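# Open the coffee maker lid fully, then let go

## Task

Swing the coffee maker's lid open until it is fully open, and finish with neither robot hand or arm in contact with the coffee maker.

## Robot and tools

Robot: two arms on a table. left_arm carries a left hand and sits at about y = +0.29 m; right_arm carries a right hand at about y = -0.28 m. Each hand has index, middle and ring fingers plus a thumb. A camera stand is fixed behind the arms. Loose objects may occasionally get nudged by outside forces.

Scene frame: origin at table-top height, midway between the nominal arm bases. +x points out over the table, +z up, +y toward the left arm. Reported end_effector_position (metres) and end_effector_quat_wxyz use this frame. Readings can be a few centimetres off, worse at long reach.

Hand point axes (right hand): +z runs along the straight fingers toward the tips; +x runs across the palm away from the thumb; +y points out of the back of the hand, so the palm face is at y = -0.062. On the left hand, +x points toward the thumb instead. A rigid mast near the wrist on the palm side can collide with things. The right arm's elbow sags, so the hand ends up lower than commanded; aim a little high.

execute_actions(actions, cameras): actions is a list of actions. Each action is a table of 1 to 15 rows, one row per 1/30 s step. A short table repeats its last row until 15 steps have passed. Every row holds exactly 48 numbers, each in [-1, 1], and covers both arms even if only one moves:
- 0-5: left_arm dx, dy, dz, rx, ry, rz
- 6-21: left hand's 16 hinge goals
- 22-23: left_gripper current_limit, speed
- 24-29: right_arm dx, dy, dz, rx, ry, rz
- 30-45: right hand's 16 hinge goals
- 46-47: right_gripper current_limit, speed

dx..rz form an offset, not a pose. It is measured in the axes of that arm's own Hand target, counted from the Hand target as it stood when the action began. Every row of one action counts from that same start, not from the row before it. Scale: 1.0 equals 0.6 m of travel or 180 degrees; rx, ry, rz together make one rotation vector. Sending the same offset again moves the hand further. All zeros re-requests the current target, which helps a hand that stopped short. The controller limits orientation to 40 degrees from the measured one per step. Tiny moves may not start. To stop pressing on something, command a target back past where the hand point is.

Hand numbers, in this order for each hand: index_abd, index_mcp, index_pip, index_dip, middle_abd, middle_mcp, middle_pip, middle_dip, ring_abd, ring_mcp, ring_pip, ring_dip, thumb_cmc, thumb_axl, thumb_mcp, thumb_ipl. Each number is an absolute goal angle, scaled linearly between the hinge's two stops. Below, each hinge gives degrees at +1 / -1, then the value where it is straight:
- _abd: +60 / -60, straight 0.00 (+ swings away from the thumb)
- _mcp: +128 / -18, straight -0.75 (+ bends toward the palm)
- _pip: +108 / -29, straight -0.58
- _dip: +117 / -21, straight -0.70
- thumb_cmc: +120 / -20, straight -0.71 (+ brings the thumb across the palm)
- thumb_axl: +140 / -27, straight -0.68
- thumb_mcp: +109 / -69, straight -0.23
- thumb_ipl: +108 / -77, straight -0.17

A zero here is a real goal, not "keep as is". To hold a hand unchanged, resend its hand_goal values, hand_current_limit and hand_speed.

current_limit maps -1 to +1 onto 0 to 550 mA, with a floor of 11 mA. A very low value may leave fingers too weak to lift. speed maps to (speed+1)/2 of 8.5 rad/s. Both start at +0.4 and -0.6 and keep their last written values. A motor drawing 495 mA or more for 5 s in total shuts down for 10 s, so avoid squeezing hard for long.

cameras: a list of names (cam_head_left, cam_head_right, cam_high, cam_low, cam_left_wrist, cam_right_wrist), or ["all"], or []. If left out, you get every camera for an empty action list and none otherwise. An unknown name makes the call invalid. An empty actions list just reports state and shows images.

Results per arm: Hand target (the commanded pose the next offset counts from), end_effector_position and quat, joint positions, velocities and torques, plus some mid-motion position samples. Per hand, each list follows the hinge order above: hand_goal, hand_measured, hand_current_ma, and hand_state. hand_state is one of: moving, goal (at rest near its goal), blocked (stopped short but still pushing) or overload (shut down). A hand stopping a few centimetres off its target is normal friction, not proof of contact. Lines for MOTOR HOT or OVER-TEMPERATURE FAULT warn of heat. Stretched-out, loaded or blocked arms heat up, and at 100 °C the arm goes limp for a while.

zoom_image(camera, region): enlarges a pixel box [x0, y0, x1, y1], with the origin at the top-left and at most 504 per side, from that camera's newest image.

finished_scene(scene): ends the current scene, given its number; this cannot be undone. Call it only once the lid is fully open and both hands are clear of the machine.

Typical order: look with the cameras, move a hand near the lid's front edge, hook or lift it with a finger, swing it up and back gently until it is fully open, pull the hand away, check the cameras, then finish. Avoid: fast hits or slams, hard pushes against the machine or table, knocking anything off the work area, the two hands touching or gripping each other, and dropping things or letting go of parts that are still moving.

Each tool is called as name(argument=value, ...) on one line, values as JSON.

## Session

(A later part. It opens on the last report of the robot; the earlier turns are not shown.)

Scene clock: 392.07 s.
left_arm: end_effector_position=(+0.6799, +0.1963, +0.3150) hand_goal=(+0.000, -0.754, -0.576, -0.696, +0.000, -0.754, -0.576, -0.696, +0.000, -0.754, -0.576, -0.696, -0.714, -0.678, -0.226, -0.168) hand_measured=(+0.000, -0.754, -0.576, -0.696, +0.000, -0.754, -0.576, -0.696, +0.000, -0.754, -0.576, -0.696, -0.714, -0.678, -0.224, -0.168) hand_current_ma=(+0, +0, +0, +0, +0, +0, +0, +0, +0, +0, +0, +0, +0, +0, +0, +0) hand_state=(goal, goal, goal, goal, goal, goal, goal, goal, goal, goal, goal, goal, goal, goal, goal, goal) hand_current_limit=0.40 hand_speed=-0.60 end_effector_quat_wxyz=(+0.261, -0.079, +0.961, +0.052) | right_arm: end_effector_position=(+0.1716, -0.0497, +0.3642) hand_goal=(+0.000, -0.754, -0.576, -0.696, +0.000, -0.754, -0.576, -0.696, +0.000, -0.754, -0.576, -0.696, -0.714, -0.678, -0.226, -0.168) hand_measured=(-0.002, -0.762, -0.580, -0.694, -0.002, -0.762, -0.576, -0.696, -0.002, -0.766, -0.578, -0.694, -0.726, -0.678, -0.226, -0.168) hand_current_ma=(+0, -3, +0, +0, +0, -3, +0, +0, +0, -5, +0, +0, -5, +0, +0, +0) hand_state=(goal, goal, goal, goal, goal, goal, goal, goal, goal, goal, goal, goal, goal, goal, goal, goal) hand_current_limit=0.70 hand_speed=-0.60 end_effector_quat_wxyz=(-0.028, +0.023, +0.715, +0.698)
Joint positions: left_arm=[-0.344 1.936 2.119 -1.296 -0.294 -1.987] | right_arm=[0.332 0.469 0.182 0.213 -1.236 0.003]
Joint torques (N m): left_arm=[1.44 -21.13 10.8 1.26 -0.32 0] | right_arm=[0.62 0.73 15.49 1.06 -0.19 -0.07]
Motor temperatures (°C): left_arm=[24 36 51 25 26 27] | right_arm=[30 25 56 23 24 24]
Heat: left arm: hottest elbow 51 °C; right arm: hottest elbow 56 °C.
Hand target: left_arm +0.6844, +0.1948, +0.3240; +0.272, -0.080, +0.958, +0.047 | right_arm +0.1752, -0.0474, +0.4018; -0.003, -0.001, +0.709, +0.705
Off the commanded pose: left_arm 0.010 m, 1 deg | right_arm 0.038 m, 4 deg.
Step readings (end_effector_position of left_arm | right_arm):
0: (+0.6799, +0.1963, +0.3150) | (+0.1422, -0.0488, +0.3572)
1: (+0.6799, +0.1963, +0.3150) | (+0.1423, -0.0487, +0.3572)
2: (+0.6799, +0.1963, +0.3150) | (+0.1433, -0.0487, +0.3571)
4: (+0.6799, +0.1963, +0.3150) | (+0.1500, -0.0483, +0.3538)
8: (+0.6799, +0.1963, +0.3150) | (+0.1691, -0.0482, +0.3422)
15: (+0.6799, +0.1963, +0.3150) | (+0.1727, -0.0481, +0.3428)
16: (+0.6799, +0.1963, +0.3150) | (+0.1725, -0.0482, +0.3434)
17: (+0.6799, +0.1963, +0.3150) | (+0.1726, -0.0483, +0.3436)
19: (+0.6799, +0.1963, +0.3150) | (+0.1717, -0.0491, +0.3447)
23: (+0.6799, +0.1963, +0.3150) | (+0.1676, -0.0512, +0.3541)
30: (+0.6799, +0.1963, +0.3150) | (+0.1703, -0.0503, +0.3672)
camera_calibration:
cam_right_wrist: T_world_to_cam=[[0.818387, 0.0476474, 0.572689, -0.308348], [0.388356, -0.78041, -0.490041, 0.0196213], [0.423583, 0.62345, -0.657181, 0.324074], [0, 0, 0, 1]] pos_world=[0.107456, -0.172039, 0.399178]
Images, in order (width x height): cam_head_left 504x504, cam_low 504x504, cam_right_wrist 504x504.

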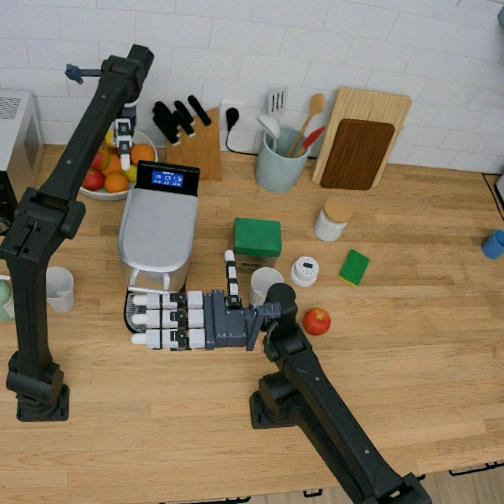

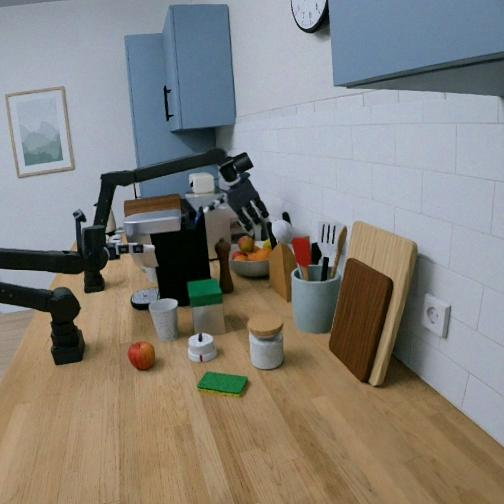

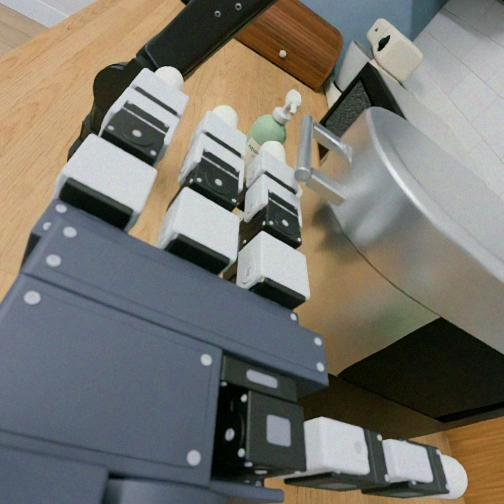

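execute_actions(actions=[[[0,0,0,0,0,0,0,-0.754,-0.576,-0.696,0,-0.754,-0.576,-0.696,0,-0.754,-0.576,-0.696,-0.714,-0.678,-0.226,-0.168,0.4,-0.6,-0.0083,0.045,0,0,-0.0222,0,0,-0.754,-0.576,-0.696,0,-0.754,-0.576,-0.696,0,-0.754,-0.576,-0.696,-0.714,-0.678,-0.226,-0.168,0.7,-0.6]]], cameras=["cam_head_left","cam_right_wrist"])

zoom_image(camera="cam_head_left", region=[100, 240, 220, 340])

Scene clock: 416.50 s.
left_arm: end_effector_position=(+0.6799, +0.1963, +0.3150) hand_goal=(+0.000, -0.754, -0.576, -0.696, +0.000, -0.754, -0.576, -0.696, +0.000, -0.754, -0.576, -0.696, -0.714, -0.678, -0.226, -0.168) hand_measured=(+0.000, -0.754, -0.576, -0.696, +0.000, -0.754, -0.576, -0.696, +0.000, -0.754, -0.576, -0.696, -0.714, -0.678, -0.224, -0.168) hand_current_ma=(+0, +0, +0, +0, +0, +0, +0, +0, +0, +0, +0, +0, +0, +0, +0, +0) hand_state=(goal, goal, goal, goal, goal, goal, goal, goal, goal, goal, goal, goal, goal, goal, goal, goal) hand_current_limit=0.40 hand_speed=-0.60 end_effector_quat_wxyz=(+0.261, -0.079, +0.961, +0.052) | right_arm: end_effector_position=(+0.1800, -0.0515, +0.3868) hand_goal=(+0.000, -0.754, -0.576, -0.696, +0.000, -0.754, -0.576, -0.696, +0.000, -0.754, -0.576, -0.696, -0.714, -0.678, -0.226, -0.168) hand_measured=(-0.002, -0.768, -0.580, -0.694, -0.002, -0.762, -0.576, -0.696, -0.002, -0.766, -0.578, -0.694, -0.726, -0.678, -0.226, -0.168) hand_current_ma=(+0, -7, -1, +0, +0, -3, +0, +0, +0, -5, +0, +0, -5, +0, +0, +0) hand_state=(goal, goal, goal, goal, goal, goal, goal, goal, goal, goal, goal, goal, goal, goal, goal, goal) hand_current_limit=0.70 hand_speed=-0.60 end_effector_quat_wxyz=(-0.002, +0.050, +0.716, +0.696)
Joint positions: left_arm=[-0.344 1.936 2.119 -1.296 -0.294 -1.987] | right_arm=[0.345 0.4 0.237 0.088 -1.146 0.003]
Joint torques (N m): left_arm=[1.2 -21.19 10.84 1.22 -0.31 0] | right_arm=[1.55 1.38 16.31 1.07 -0.08 -0.06]
Motor temperatures (°C): left_arm=[24 36 51 25 26 27] | right_arm=[29 25 61 23 24 25]
Heat: left arm: hottest elbow 51 °C; right arm: hottest elbow 61 °C.
Hand target: left_arm +0.6844, +0.1948, +0.3240; +0.272, -0.080, +0.958, +0.047 | right_arm +0.1801, -0.0472, +0.4289; +0.022, +0.023, +0.709, +0.705
Off the commanded pose: left_arm 0.010 m, 1 deg | right_arm 0.042 m, 4 deg.
Step readings (end_effector_position of left_arm | right_arm):
0: (+0.6799, +0.1963, +0.3150) | (+0.1715, -0.0497, +0.3643)
1: (+0.6799, +0.1963, +0.3150) | (+0.1719, -0.0497, +0.3643)
2: (+0.6799, +0.1963, +0.3150) | (+0.1742, -0.0498, +0.3642)
4: (+0.6799, +0.1963, +0.3150) | (+0.1787, -0.0508, +0.3669)
8: (+0.6799, +0.1963, +0.3150) | (+0.1779, -0.0526, +0.3822)
15: (+0.6799, +0.1963, +0.3150) | (+0.1799, -0.0518, +0.3869)
camera_calibration:
cam_right_wrist: T_world_to_cam=[[0.819887, -0.0110396, 0.572419, -0.331228], [0.327163, -0.811458, -0.484252, 0.0332314], [0.46984, 0.584306, -0.661692, 0.327945], [0, 0, 0, 1]] pos_world=[0.106616, -0.168311, 0.422692]
Images, in order (width x height): cam_head_left 504x504, cam_right_wrist 504x504.

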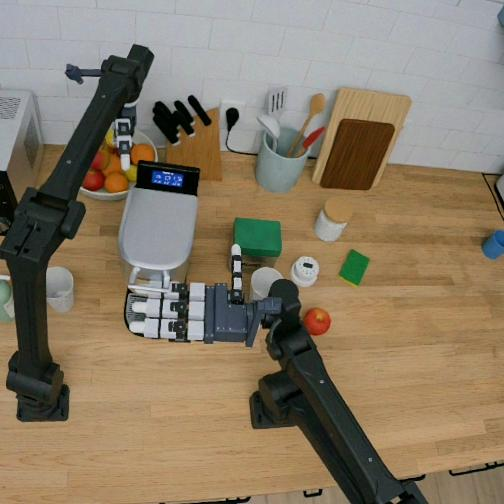

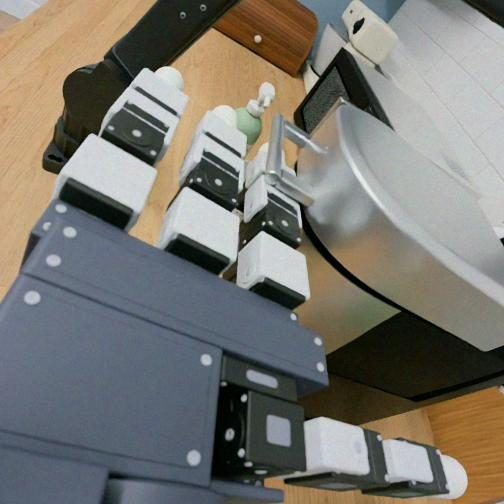

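Scaled by 4.200.

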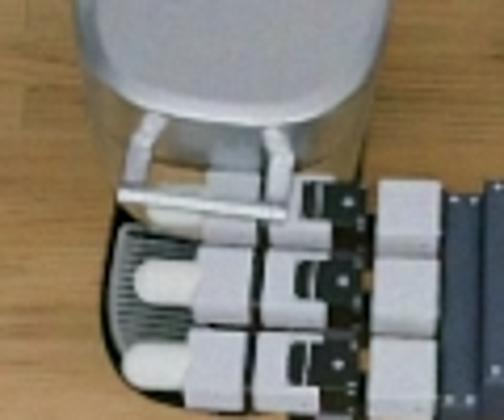

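execute_actions(actions=[[[0,0,0,0,0,0,0,-0.754,-0.576,-0.696,0,-0.754,-0.576,-0.696,0,-0.754,-0.576,-0.696,-0.714,-0.678,-0.226,-0.168,0.4,-0.6,-0.0225,0.0333,-0.0008,0,0,0,0,-0.754,-0.576,-0.696,0,-0.754,-0.576,-0.696,0,-0.754,-0.576,-0.696,-0.714,-0.678,-0.226,-0.168,0.7,-0.6]],[[0,0,0,0,0,0,0,-0.754,-0.576,-0.696,0,-0.754,-0.576,-0.696,0,-0.754,-0.576,-0.696,-0.714,-0.678,-0.226,-0.168,0.4,-0.6,-0.0327,0.0567,-0.0013,0,0,0,0,-0.754,-0.576,-0.696,0,-0.754,-0.576,-0.696,0,-0.754,-0.576,-0.696,-0.714,-0.678,-0.226,-0.168,0.7,-0.6]],[[0,0,0,0,0,0,0,-0.754,-0.576,-0.696,0,-0.754,-0.576,-0.696,0,-0.754,-0.576,-0.696,-0.714,-0.678,-0.226,-0.168,0.4,-0.6,-0.0377,0.0517,-0.0015,0,0,0,0,-0.754,-0.576,-0.696,0,-0.754,-0.576,-0.696,0,-0.754,-0.576,-0.696,-0.714,-0.678,-0.226,-0.168,0.7,-0.6]]], cameras=["cam_head_left","cam_low","cam_right_wrist"])

zoom_image(camera="cam_low", region=[60, 140, 230, 310])

Scene clock: 441.33 s.
left_arm: end_effector_position=(+0.6799, +0.1963, +0.3150) hand_goal=(+0.000, -0.754, -0.576, -0.696, +0.000, -0.754, -0.576, -0.696, +0.000, -0.754, -0.576, -0.696, -0.714, -0.678, -0.226, -0.168) hand_measured=(+0.000, -0.754, -0.576, -0.696, +0.000, -0.754, -0.576, -0.696, +0.000, -0.754, -0.576, -0.696, -0.714, -0.678, -0.224, -0.168) hand_current_ma=(+0, +0, +0, +0, +0, +0, +0, +0, +0, +0, +0, +0, +0, +0, +0, +0) hand_state=(goal, goal, goal, goal, goal, goal, goal, goal, goal, goal, goal, goal, goal, goal, goal, goal) hand_current_limit=0.40 hand_speed=-0.60 end_effector_quat_wxyz=(+0.261, -0.079, +0.961, +0.052) | right_arm: end_effector_position=(+0.2361, -0.0532, +0.4769) hand_goal=(+0.000, -0.754, -0.576, -0.696, +0.000, -0.754, -0.576, -0.696, +0.000, -0.754, -0.576, -0.696, -0.714, -0.678, -0.226, -0.168) hand_measured=(+0.002, -0.762, -0.576, -0.694, -0.002, -0.762, -0.576, -0.696, -0.002, -0.766, -0.578, -0.694, -0.726, -0.678, -0.226, -0.168) hand_current_ma=(+0, -2, +0, +0, +0, -3, +0, +0, +0, -5, +0, +0, -5, +0, +0, +0) hand_state=(goal, goal, goal, goal, goal, goal, goal, goal, goal, goal, goal, goal, goal, goal, goal, goal) hand_current_limit=0.70 hand_speed=-0.60 end_effector_quat_wxyz=(+0.000, +0.044, +0.714, +0.699)
Joint positions: left_arm=[-0.344 1.936 2.119 -1.296 -0.294 -1.987] | right_arm=[0.239 0.614 0.516 0.023 -1.257 -0.011]
Joint torques (N m): left_arm=[1.2 -21.25 10.84 1.2 -0.32 0] | right_arm=[0.91 -0.97 15.75 0.99 -0.15 0.03]
Motor temperatures (°C): left_arm=[24 36 51 25 26 27] | right_arm=[29 25 62 23 24 25]
Heat: left arm: hottest elbow 51 °C; right arm: hottest elbow 62 °C.
Hand target: left_arm +0.6844, +0.1948, +0.3240; +0.272, -0.080, +0.958, +0.047 | right_arm +0.2359, -0.0524, +0.5137; +0.022, +0.023, +0.709, +0.705
Off the commanded pose: left_arm 0.010 m, 1 deg | right_arm 0.037 m, 4 deg.
Step readings (end_effector_position of left_arm | right_arm):
0: (+0.6799, +0.1963, +0.3150) | (+0.1800, -0.0515, +0.3867)
1: (+0.6799, +0.1963, +0.3150) | (+0.1800, -0.0514, +0.3869)
2: (+0.6799, +0.1963, +0.3150) | (+0.1797, -0.0512, +0.3876)
4: (+0.6799, +0.1963, +0.3150) | (+0.1806, -0.0505, +0.3898)
8: (+0.6799, +0.1963, +0.3150) | (+0.1848, -0.0500, +0.3990)
15: (+0.6799, +0.1963, +0.3150) | (+0.1854, -0.0494, +0.4069)
16: (+0.6799, +0.1963, +0.3150) | (+0.1853, -0.0493, +0.4073)
17: (+0.6799, +0.1963, +0.3150) | (+0.1858, -0.0492, +0.4080)
19: (+0.6799, +0.1963, +0.3150) | (+0.1885, -0.0494, +0.4120)
23: (+0.6799, +0.1963, +0.3150) | (+0.1924, -0.0499, +0.4316)
30: (+0.6799, +0.1963, +0.3150) | (+0.1960, -0.0501, +0.4545)
31: (+0.6799, +0.1963, +0.3150) | (+0.1962, -0.0499, +0.4551)
32: (+0.6799, +0.1963, +0.3150) | (+0.1967, -0.0497, +0.4561)
34: (+0.6799, +0.1963, +0.3150) | (+0.2003, -0.0498, +0.4600)
38: (+0.6799, +0.1963, +0.3150) | (+0.2112, -0.0514, +0.4792)
45: (+0.6799, +0.1963, +0.3150) | (+0.2348, -0.0536, +0.4782)
camera_calibration:
cam_right_wrist: T_world_to_cam=[[0.813095, -0.0102509, 0.582041, -0.43174], [0.33787, -0.805893, -0.486189, 0.0557099], [0.474047, 0.591972, -0.651804, 0.356962], [0, 0, 0, 1]] pos_world=[0.163006, -0.170841, 0.511045]
Images, in order (width x height): cam_head_left 504x504, cam_low 504x504, cam_right_wrist 504x504.

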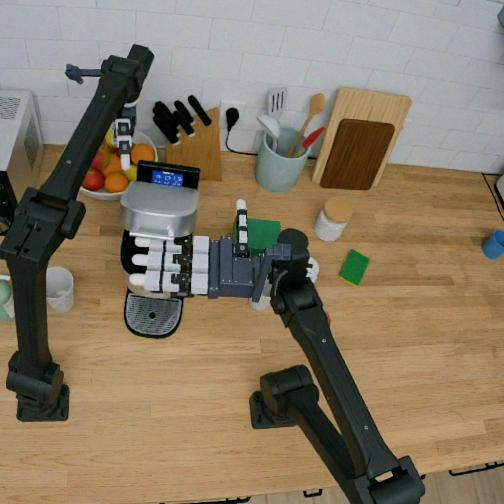

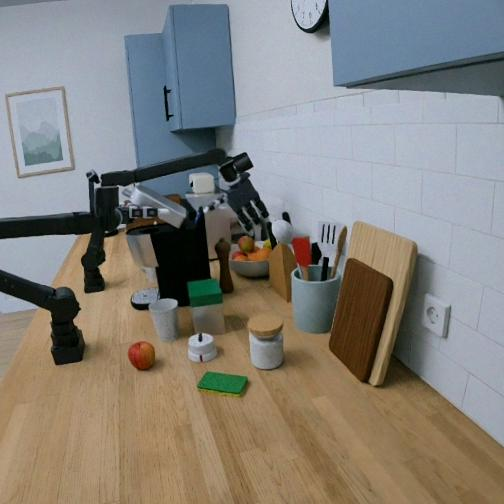

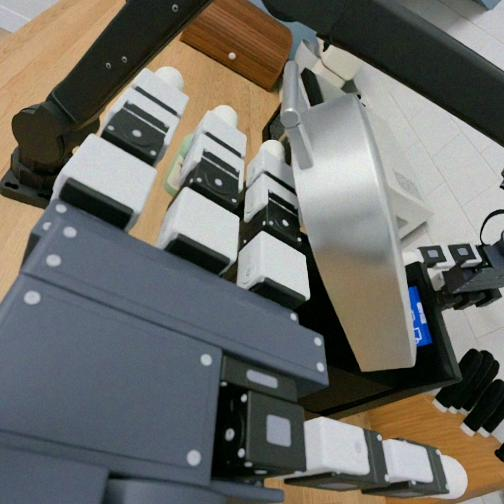

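Scaled by 2.965.

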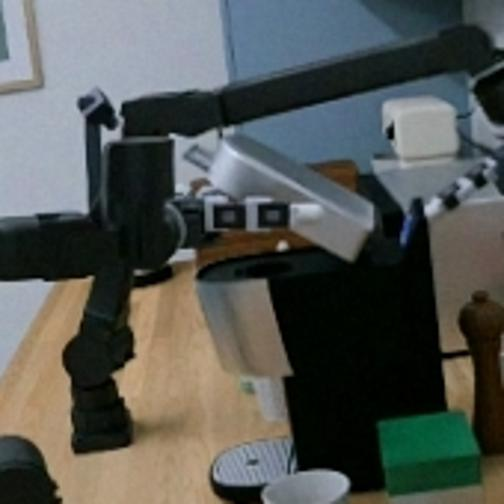

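execute_actions(actions=[[[-0.0283,0.0079,-0.08,0,0,0,0,-0.754,-0.576,-0.696,0,-0.754,-0.576,-0.696,0,-0.754,-0.576,-0.696,-0.714,-0.678,-0.226,-0.168,0.4,-0.6,-0.0222,0.0229,-0.0008,0,0,0,0,-0.754,-0.576,-0.696,0,-0.754,-0.576,-0.696,0,-0.754,-0.576,-0.696,-0.714,-0.678,-0.226,-0.168,0.7,-0.6]],[[-0.0283,0.0079,-0.08,0,0,0,0,-0.754,-0.576,-0.696,0,-0.754,-0.576,-0.696,0,-0.754,-0.576,-0.696,-0.714,-0.678,-0.226,-0.168,0.4,-0.6,-0.0222,0.0229,-0.0008,0,0,0,0,-0.754,-0.576,-0.696,0,-0.754,-0.576,-0.696,0,-0.754,-0.576,-0.696,-0.714,-0.678,-0.226,-0.168,0.7,-0.6]],[[0,0,0,0,0,0,0,-0.754,-0.576,-0.696,0,-0.754,-0.576,-0.696,0,-0.754,-0.576,-0.696,-0.714,-0.678,-0.226,-0.168,0.4,-0.6,-0.0252,0.0179,-0.0008,0,0,0,0,-0.754,-0.576,-0.696,0,-0.754,-0.576,-0.696,0,-0.754,-0.576,-0.696,-0.714,-0.678,-0.226,-0.168,0.7,-0.6]],[[0,0,0,0,0,0,0,-0.754,-0.576,-0.696,0,-0.754,-0.576,-0.696,0,-0.754,-0.576,-0.696,-0.714,-0.678,-0.226,-0.168,0.4,-0.6,-0.0252,0.0179,-0.0008,0,0,0,0,-0.754,-0.576,-0.696,0,-0.754,-0.576,-0.696,0,-0.754,-0.576,-0.696,-0.714,-0.678,-0.226,-0.168,0.7,-0.6]],[[0,0,0,0,0,0,0,-0.754,-0.576,-0.696,0,-0.754,-0.576,-0.696,0,-0.754,-0.576,-0.696,-0.714,-0.678,-0.226,-0.168,0.4,-0.6,-0.0252,0.0142,-0.0008,0,0,0,0,-0.754,-0.576,-0.696,0,-0.754,-0.576,-0.696,0,-0.754,-0.576,-0.696,-0.714,-0.678,-0.226,-0.168,0.7,-0.6]]], cameras=["cam_head_left","cam_low","cam_high"])

zoom_image(camera="cam_low", region=[60, 140, 230, 310])

Scene clock: 502.97 s.
left_arm: end_effector_position=(+0.6572, +0.2041, +0.4143) hand_goal=(+0.000, -0.754, -0.576, -0.696, +0.000, -0.754, -0.576, -0.696, +0.000, -0.754, -0.576, -0.696, -0.714, -0.678, -0.226, -0.168) hand_measured=(+0.000, -0.754, -0.576, -0.696, +0.000, -0.754, -0.576, -0.696, +0.000, -0.754, -0.576, -0.696, -0.714, -0.678, -0.224, -0.168) hand_current_ma=(+0, +0, +0, +0, +0, +0, +0, +0, +0, +0, +0, +0, +0, +0, +0, +0) hand_state=(goal, goal, goal, goal, goal, goal, goal, goal, goal, goal, goal, goal, goal, goal, goal, goal) hand_current_limit=0.40 hand_speed=-0.60 end_effector_quat_wxyz=(+0.259, -0.080, +0.961, +0.054) | right_arm: end_effector_position=(+0.3056, -0.0582, +0.5341) hand_goal=(+0.000, -0.754, -0.576, -0.696, +0.000, -0.754, -0.576, -0.696, +0.000, -0.754, -0.576, -0.696, -0.714, -0.678, -0.226, -0.168) hand_measured=(+0.002, -0.764, -0.576, -0.694, -0.002, -0.762, -0.576, -0.696, -0.002, -0.766, -0.578, -0.694, -0.726, -0.678, -0.226, -0.168) hand_current_ma=(+0, -4, +0, +0, +0, -3, +0, +0, +0, -5, +0, +0, -5, +0, +0, +0) hand_state=(goal, goal, goal, goal, goal, goal, goal, goal, goal, goal, goal, goal, goal, goal, goal, goal) hand_current_limit=0.70 hand_speed=-0.60 end_effector_quat_wxyz=(-0.002, +0.045, +0.712, +0.701)
Joint positions: left_arm=[-0.344 1.983 2.47 -1.604 -0.296 -1.988] | right_arm=[0.16 0.835 0.748 0.008 -1.339 -0.011]
Joint torques (N m): left_arm=[0.44 -19.19 12.52 0.81 -0.4 -0.09] | right_arm=[0.38 -3.08 16.01 0.9 -0.3 -0.02]
Motor temperatures (°C): left_arm=[24 37 53 25 26 27] | right_arm=[29 25 75 23 23 25]
Heat: left arm: hottest elbow 53 °C; right arm: hottest elbow 75 °C.
Hand target: left_arm +0.6620, +0.1955, +0.4238; +0.272, -0.080, +0.958, +0.047 | right_arm +0.3077, -0.0590, +0.5712; +0.022, +0.023, +0.709, +0.705
Off the commanded pose: left_arm 0.014 m, 2 deg | right_arm 0.037 m, 4 deg.
Step readings (end_effector_position of left_arm | right_arm):
0: (+0.6799, +0.1963, +0.3150) | (+0.2361, -0.0532, +0.4769)
1: (+0.6798, +0.1963, +0.3149) | (+0.2361, -0.0532, +0.4769)
2: (+0.6787, +0.1967, +0.3153) | (+0.2360, -0.0531, +0.4773)
4: (+0.6734, +0.1985, +0.3186) | (+0.2370, -0.0530, +0.4794)
8: (+0.6682, +0.2002, +0.3329) | (+0.2428, -0.0531, +0.4858)
15: (+0.6683, +0.2001, +0.3536) | (+0.2459, -0.0531, +0.4892)
16: (+0.6680, +0.2003, +0.3549) | (+0.2458, -0.0531, +0.4893)
17: (+0.6663, +0.2008, +0.3582) | (+0.2461, -0.0531, +0.4898)
19: (+0.6618, +0.2023, +0.3657) | (+0.2485, -0.0533, +0.4917)
23: (+0.6564, +0.2043, +0.3933) | (+0.2565, -0.0542, +0.4990)
30: (+0.6513, +0.2062, +0.4290) | (+0.2593, -0.0547, +0.5049)
31: (+0.6509, +0.2063, +0.4304) | (+0.2592, -0.0547, +0.5050)
32: (+0.6508, +0.2063, +0.4312) | (+0.2596, -0.0546, +0.5052)
34: (+0.6511, +0.2062, +0.4307) | (+0.2623, -0.0546, +0.5066)
38: (+0.6534, +0.2055, +0.4243) | (+0.2720, -0.0553, +0.5115)
45: (+0.6571, +0.2042, +0.4128) | (+0.2752, -0.0559, +0.5148)
46: (+0.6572, +0.2041, +0.4124) | (+0.2753, -0.0558, +0.5149)
47: (+0.6571, +0.2042, +0.4123) | (+0.2754, -0.0559, +0.5153)
49: (+0.6571, +0.2042, +0.4126) | (+0.2776, -0.0558, +0.5177)
53: (+0.6571, +0.2041, +0.4139) | (+0.2869, -0.0567, +0.5239)
60: (+0.6572, +0.2041, +0.4143) | (+0.2902, -0.0571, +0.5260)
61: (+0.6572, +0.2041, +0.4143) | (+0.2903, -0.0570, +0.5261)
62: (+0.6572, +0.2041, +0.4143) | (+0.2903, -0.0571, +0.5262)
64: (+0.6572, +0.2041, +0.4143) | (+0.2927, -0.0570, +0.5283)
68: (+0.6572, +0.2041, +0.4143) | (+0.3022, -0.0578, +0.5329)
75: (+0.6572, +0.2041, +0.4143) | (+0.3056, -0.0582, +0.5341)
Images, in order (width x height): cam_head_left 504x504, cam_high 504x504, cam_low 504x504.

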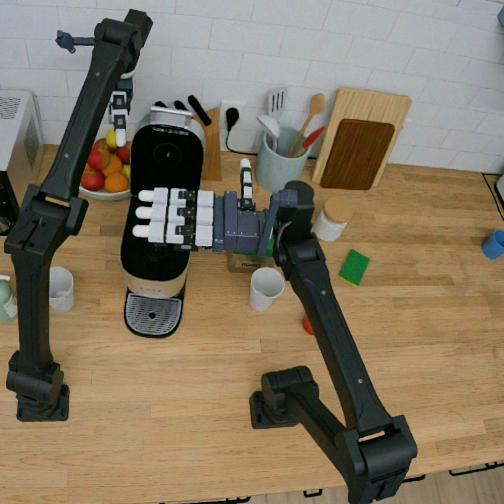

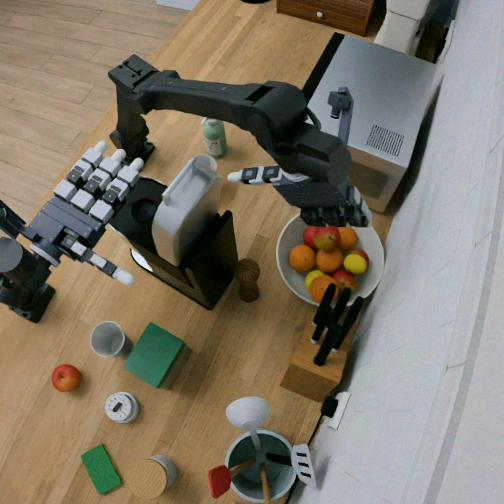

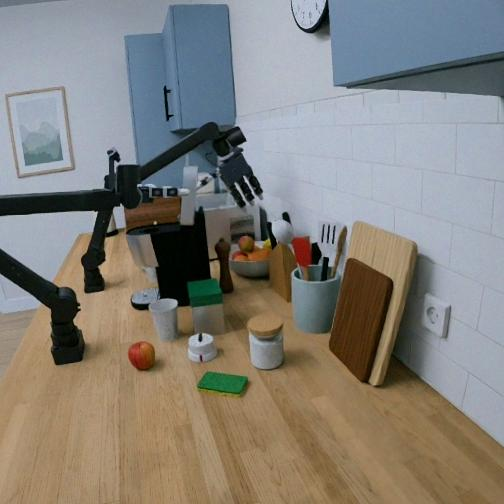

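Scaled by 2.965.

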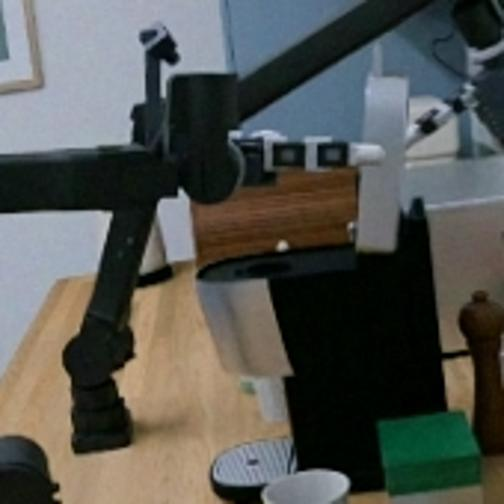

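zoom_image(camera="cam_high", region=[90, 120, 270, 300])

zoom_image(camera="cam_head_left", region=[80, 60, 220, 200])

Scaled by 2.800.

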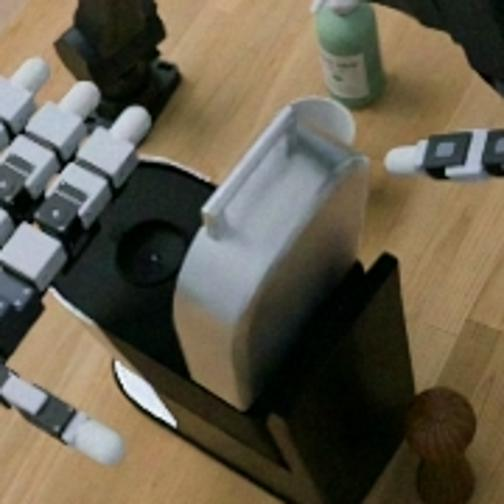

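Scaled by 3.600.

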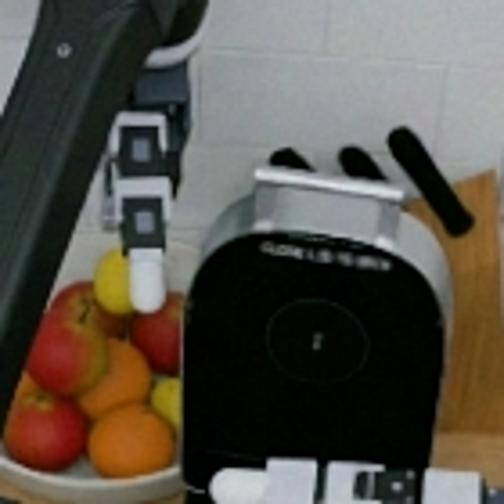

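execute_actions(actions=[[[0,0,0,0,0,0,0,-0.754,-0.576,-0.696,0,-0.754,-0.576,-0.696,0,-0.754,-0.576,-0.696,-0.714,-0.678,-0.226,-0.168,0.4,-0.6,0.045,0,0,0,0,0,0,-0.754,-0.576,-0.696,0,-0.754,-0.576,-0.696,0,-0.754,-0.576,-0.696,-0.714,-0.678,-0.226,-0.168,0.4,-0.6]]], cameras=["cam_low"])

finished_scene(scene=3)

Scene clock: 520.30 s.
left_arm: end_effector_position=(+0.6572, +0.2041, +0.4143) hand_goal=(+0.000, -0.754, -0.576, -0.696, +0.000, -0.754, -0.576, -0.696, +0.000, -0.754, -0.576, -0.696, -0.714, -0.678, -0.226, -0.168) hand_measured=(+0.000, -0.754, -0.576, -0.696, +0.000, -0.754, -0.576, -0.696, +0.000, -0.754, -0.576, -0.696, -0.714, -0.678, -0.224, -0.168) hand_current_ma=(+0, +0, +0, +0, +0, +0, +0, +0, +0, +0, +0, +0, +0, +0, +0, +0) hand_state=(goal, goal, goal, goal, goal, goal, goal, goal, goal, goal, goal, goal, goal, goal, goal, goal) hand_current_limit=0.40 hand_speed=-0.60 end_effector_quat_wxyz=(+0.259, -0.080, +0.961, +0.054) | right_arm: end_effector_position=(+0.2847, -0.0591, +0.5485) hand_goal=(+0.000, -0.754, -0.576, -0.696, +0.000, -0.754, -0.576, -0.696, +0.000, -0.754, -0.576, -0.696, -0.714, -0.678, -0.226, -0.168) hand_measured=(+0.002, -0.764, -0.576, -0.694, -0.002, -0.762, -0.576, -0.696, -0.002, -0.766, -0.578, -0.694, -0.726, -0.678, -0.226, -0.168) hand_current_ma=(+0, -4, +0, +0, +0, -3, +0, +0, +0, -5, +0, +0, -5, +0, +0, +0) hand_state=(goal, goal, goal, goal, goal, goal, goal, goal, goal, goal, goal, goal, goal, goal, goal, goal) hand_current_limit=0.40 hand_speed=-0.60 end_effector_quat_wxyz=(+0.009, +0.040, +0.711, +0.702)
Joint positions: left_arm=[-0.344 1.983 2.47 -1.604 -0.296 -1.988] | right_arm=[0.172 0.767 0.748 -0.037 -1.319 -0.011]
Joint torques (N m): left_arm=[0.5 -19.37 12.51 0.76 -0.4 -0.06] | right_arm=[1.44 -3.08 13.45 0.94 -0.11 -0.01]
Motor temperatures (°C): left_arm=[24 36 59 25 26 27] | right_arm=[29 25 70 23 23 25]
Heat: left arm: hottest elbow 59 °C; right arm: hottest elbow 70 °C.
Hand target: left_arm +0.6620, +0.1955, +0.4238; +0.272, -0.080, +0.958, +0.047 | right_arm +0.2807, -0.0573, +0.5712; +0.022, +0.023, +0.709, +0.705
Off the commanded pose: left_arm 0.014 m, 2 deg | right_arm 0.023 m, 2 deg.
Step readings (end_effector_position of left_arm | right_arm):
0: (+0.6572, +0.2041, +0.4143) | (+0.3056, -0.0582, +0.5341)
1: (+0.6572, +0.2041, +0.4143) | (+0.3056, -0.0582, +0.5341)
2: (+0.6572, +0.2041, +0.4143) | (+0.3058, -0.0583, +0.5340)
4: (+0.6572, +0.2041, +0.4143) | (+0.3053, -0.0588, +0.5350)
8: (+0.6572, +0.2041, +0.4143) | (+0.2939, -0.0594, +0.5435)
15: (+0.6572, +0.2041, +0.4143) | (+0.2841, -0.0592, +0.5493)
Images, in order (width x height): cam_low 504x504.

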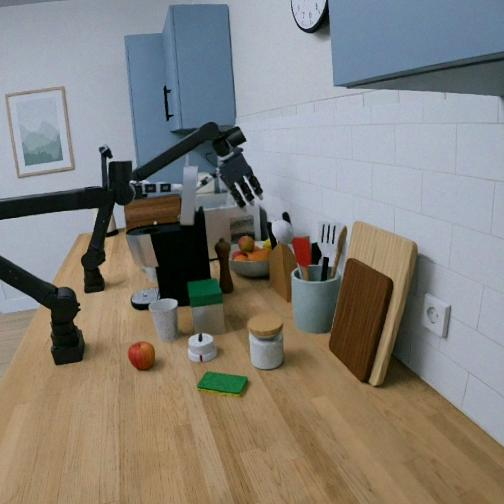

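The scene is finished: the task was done.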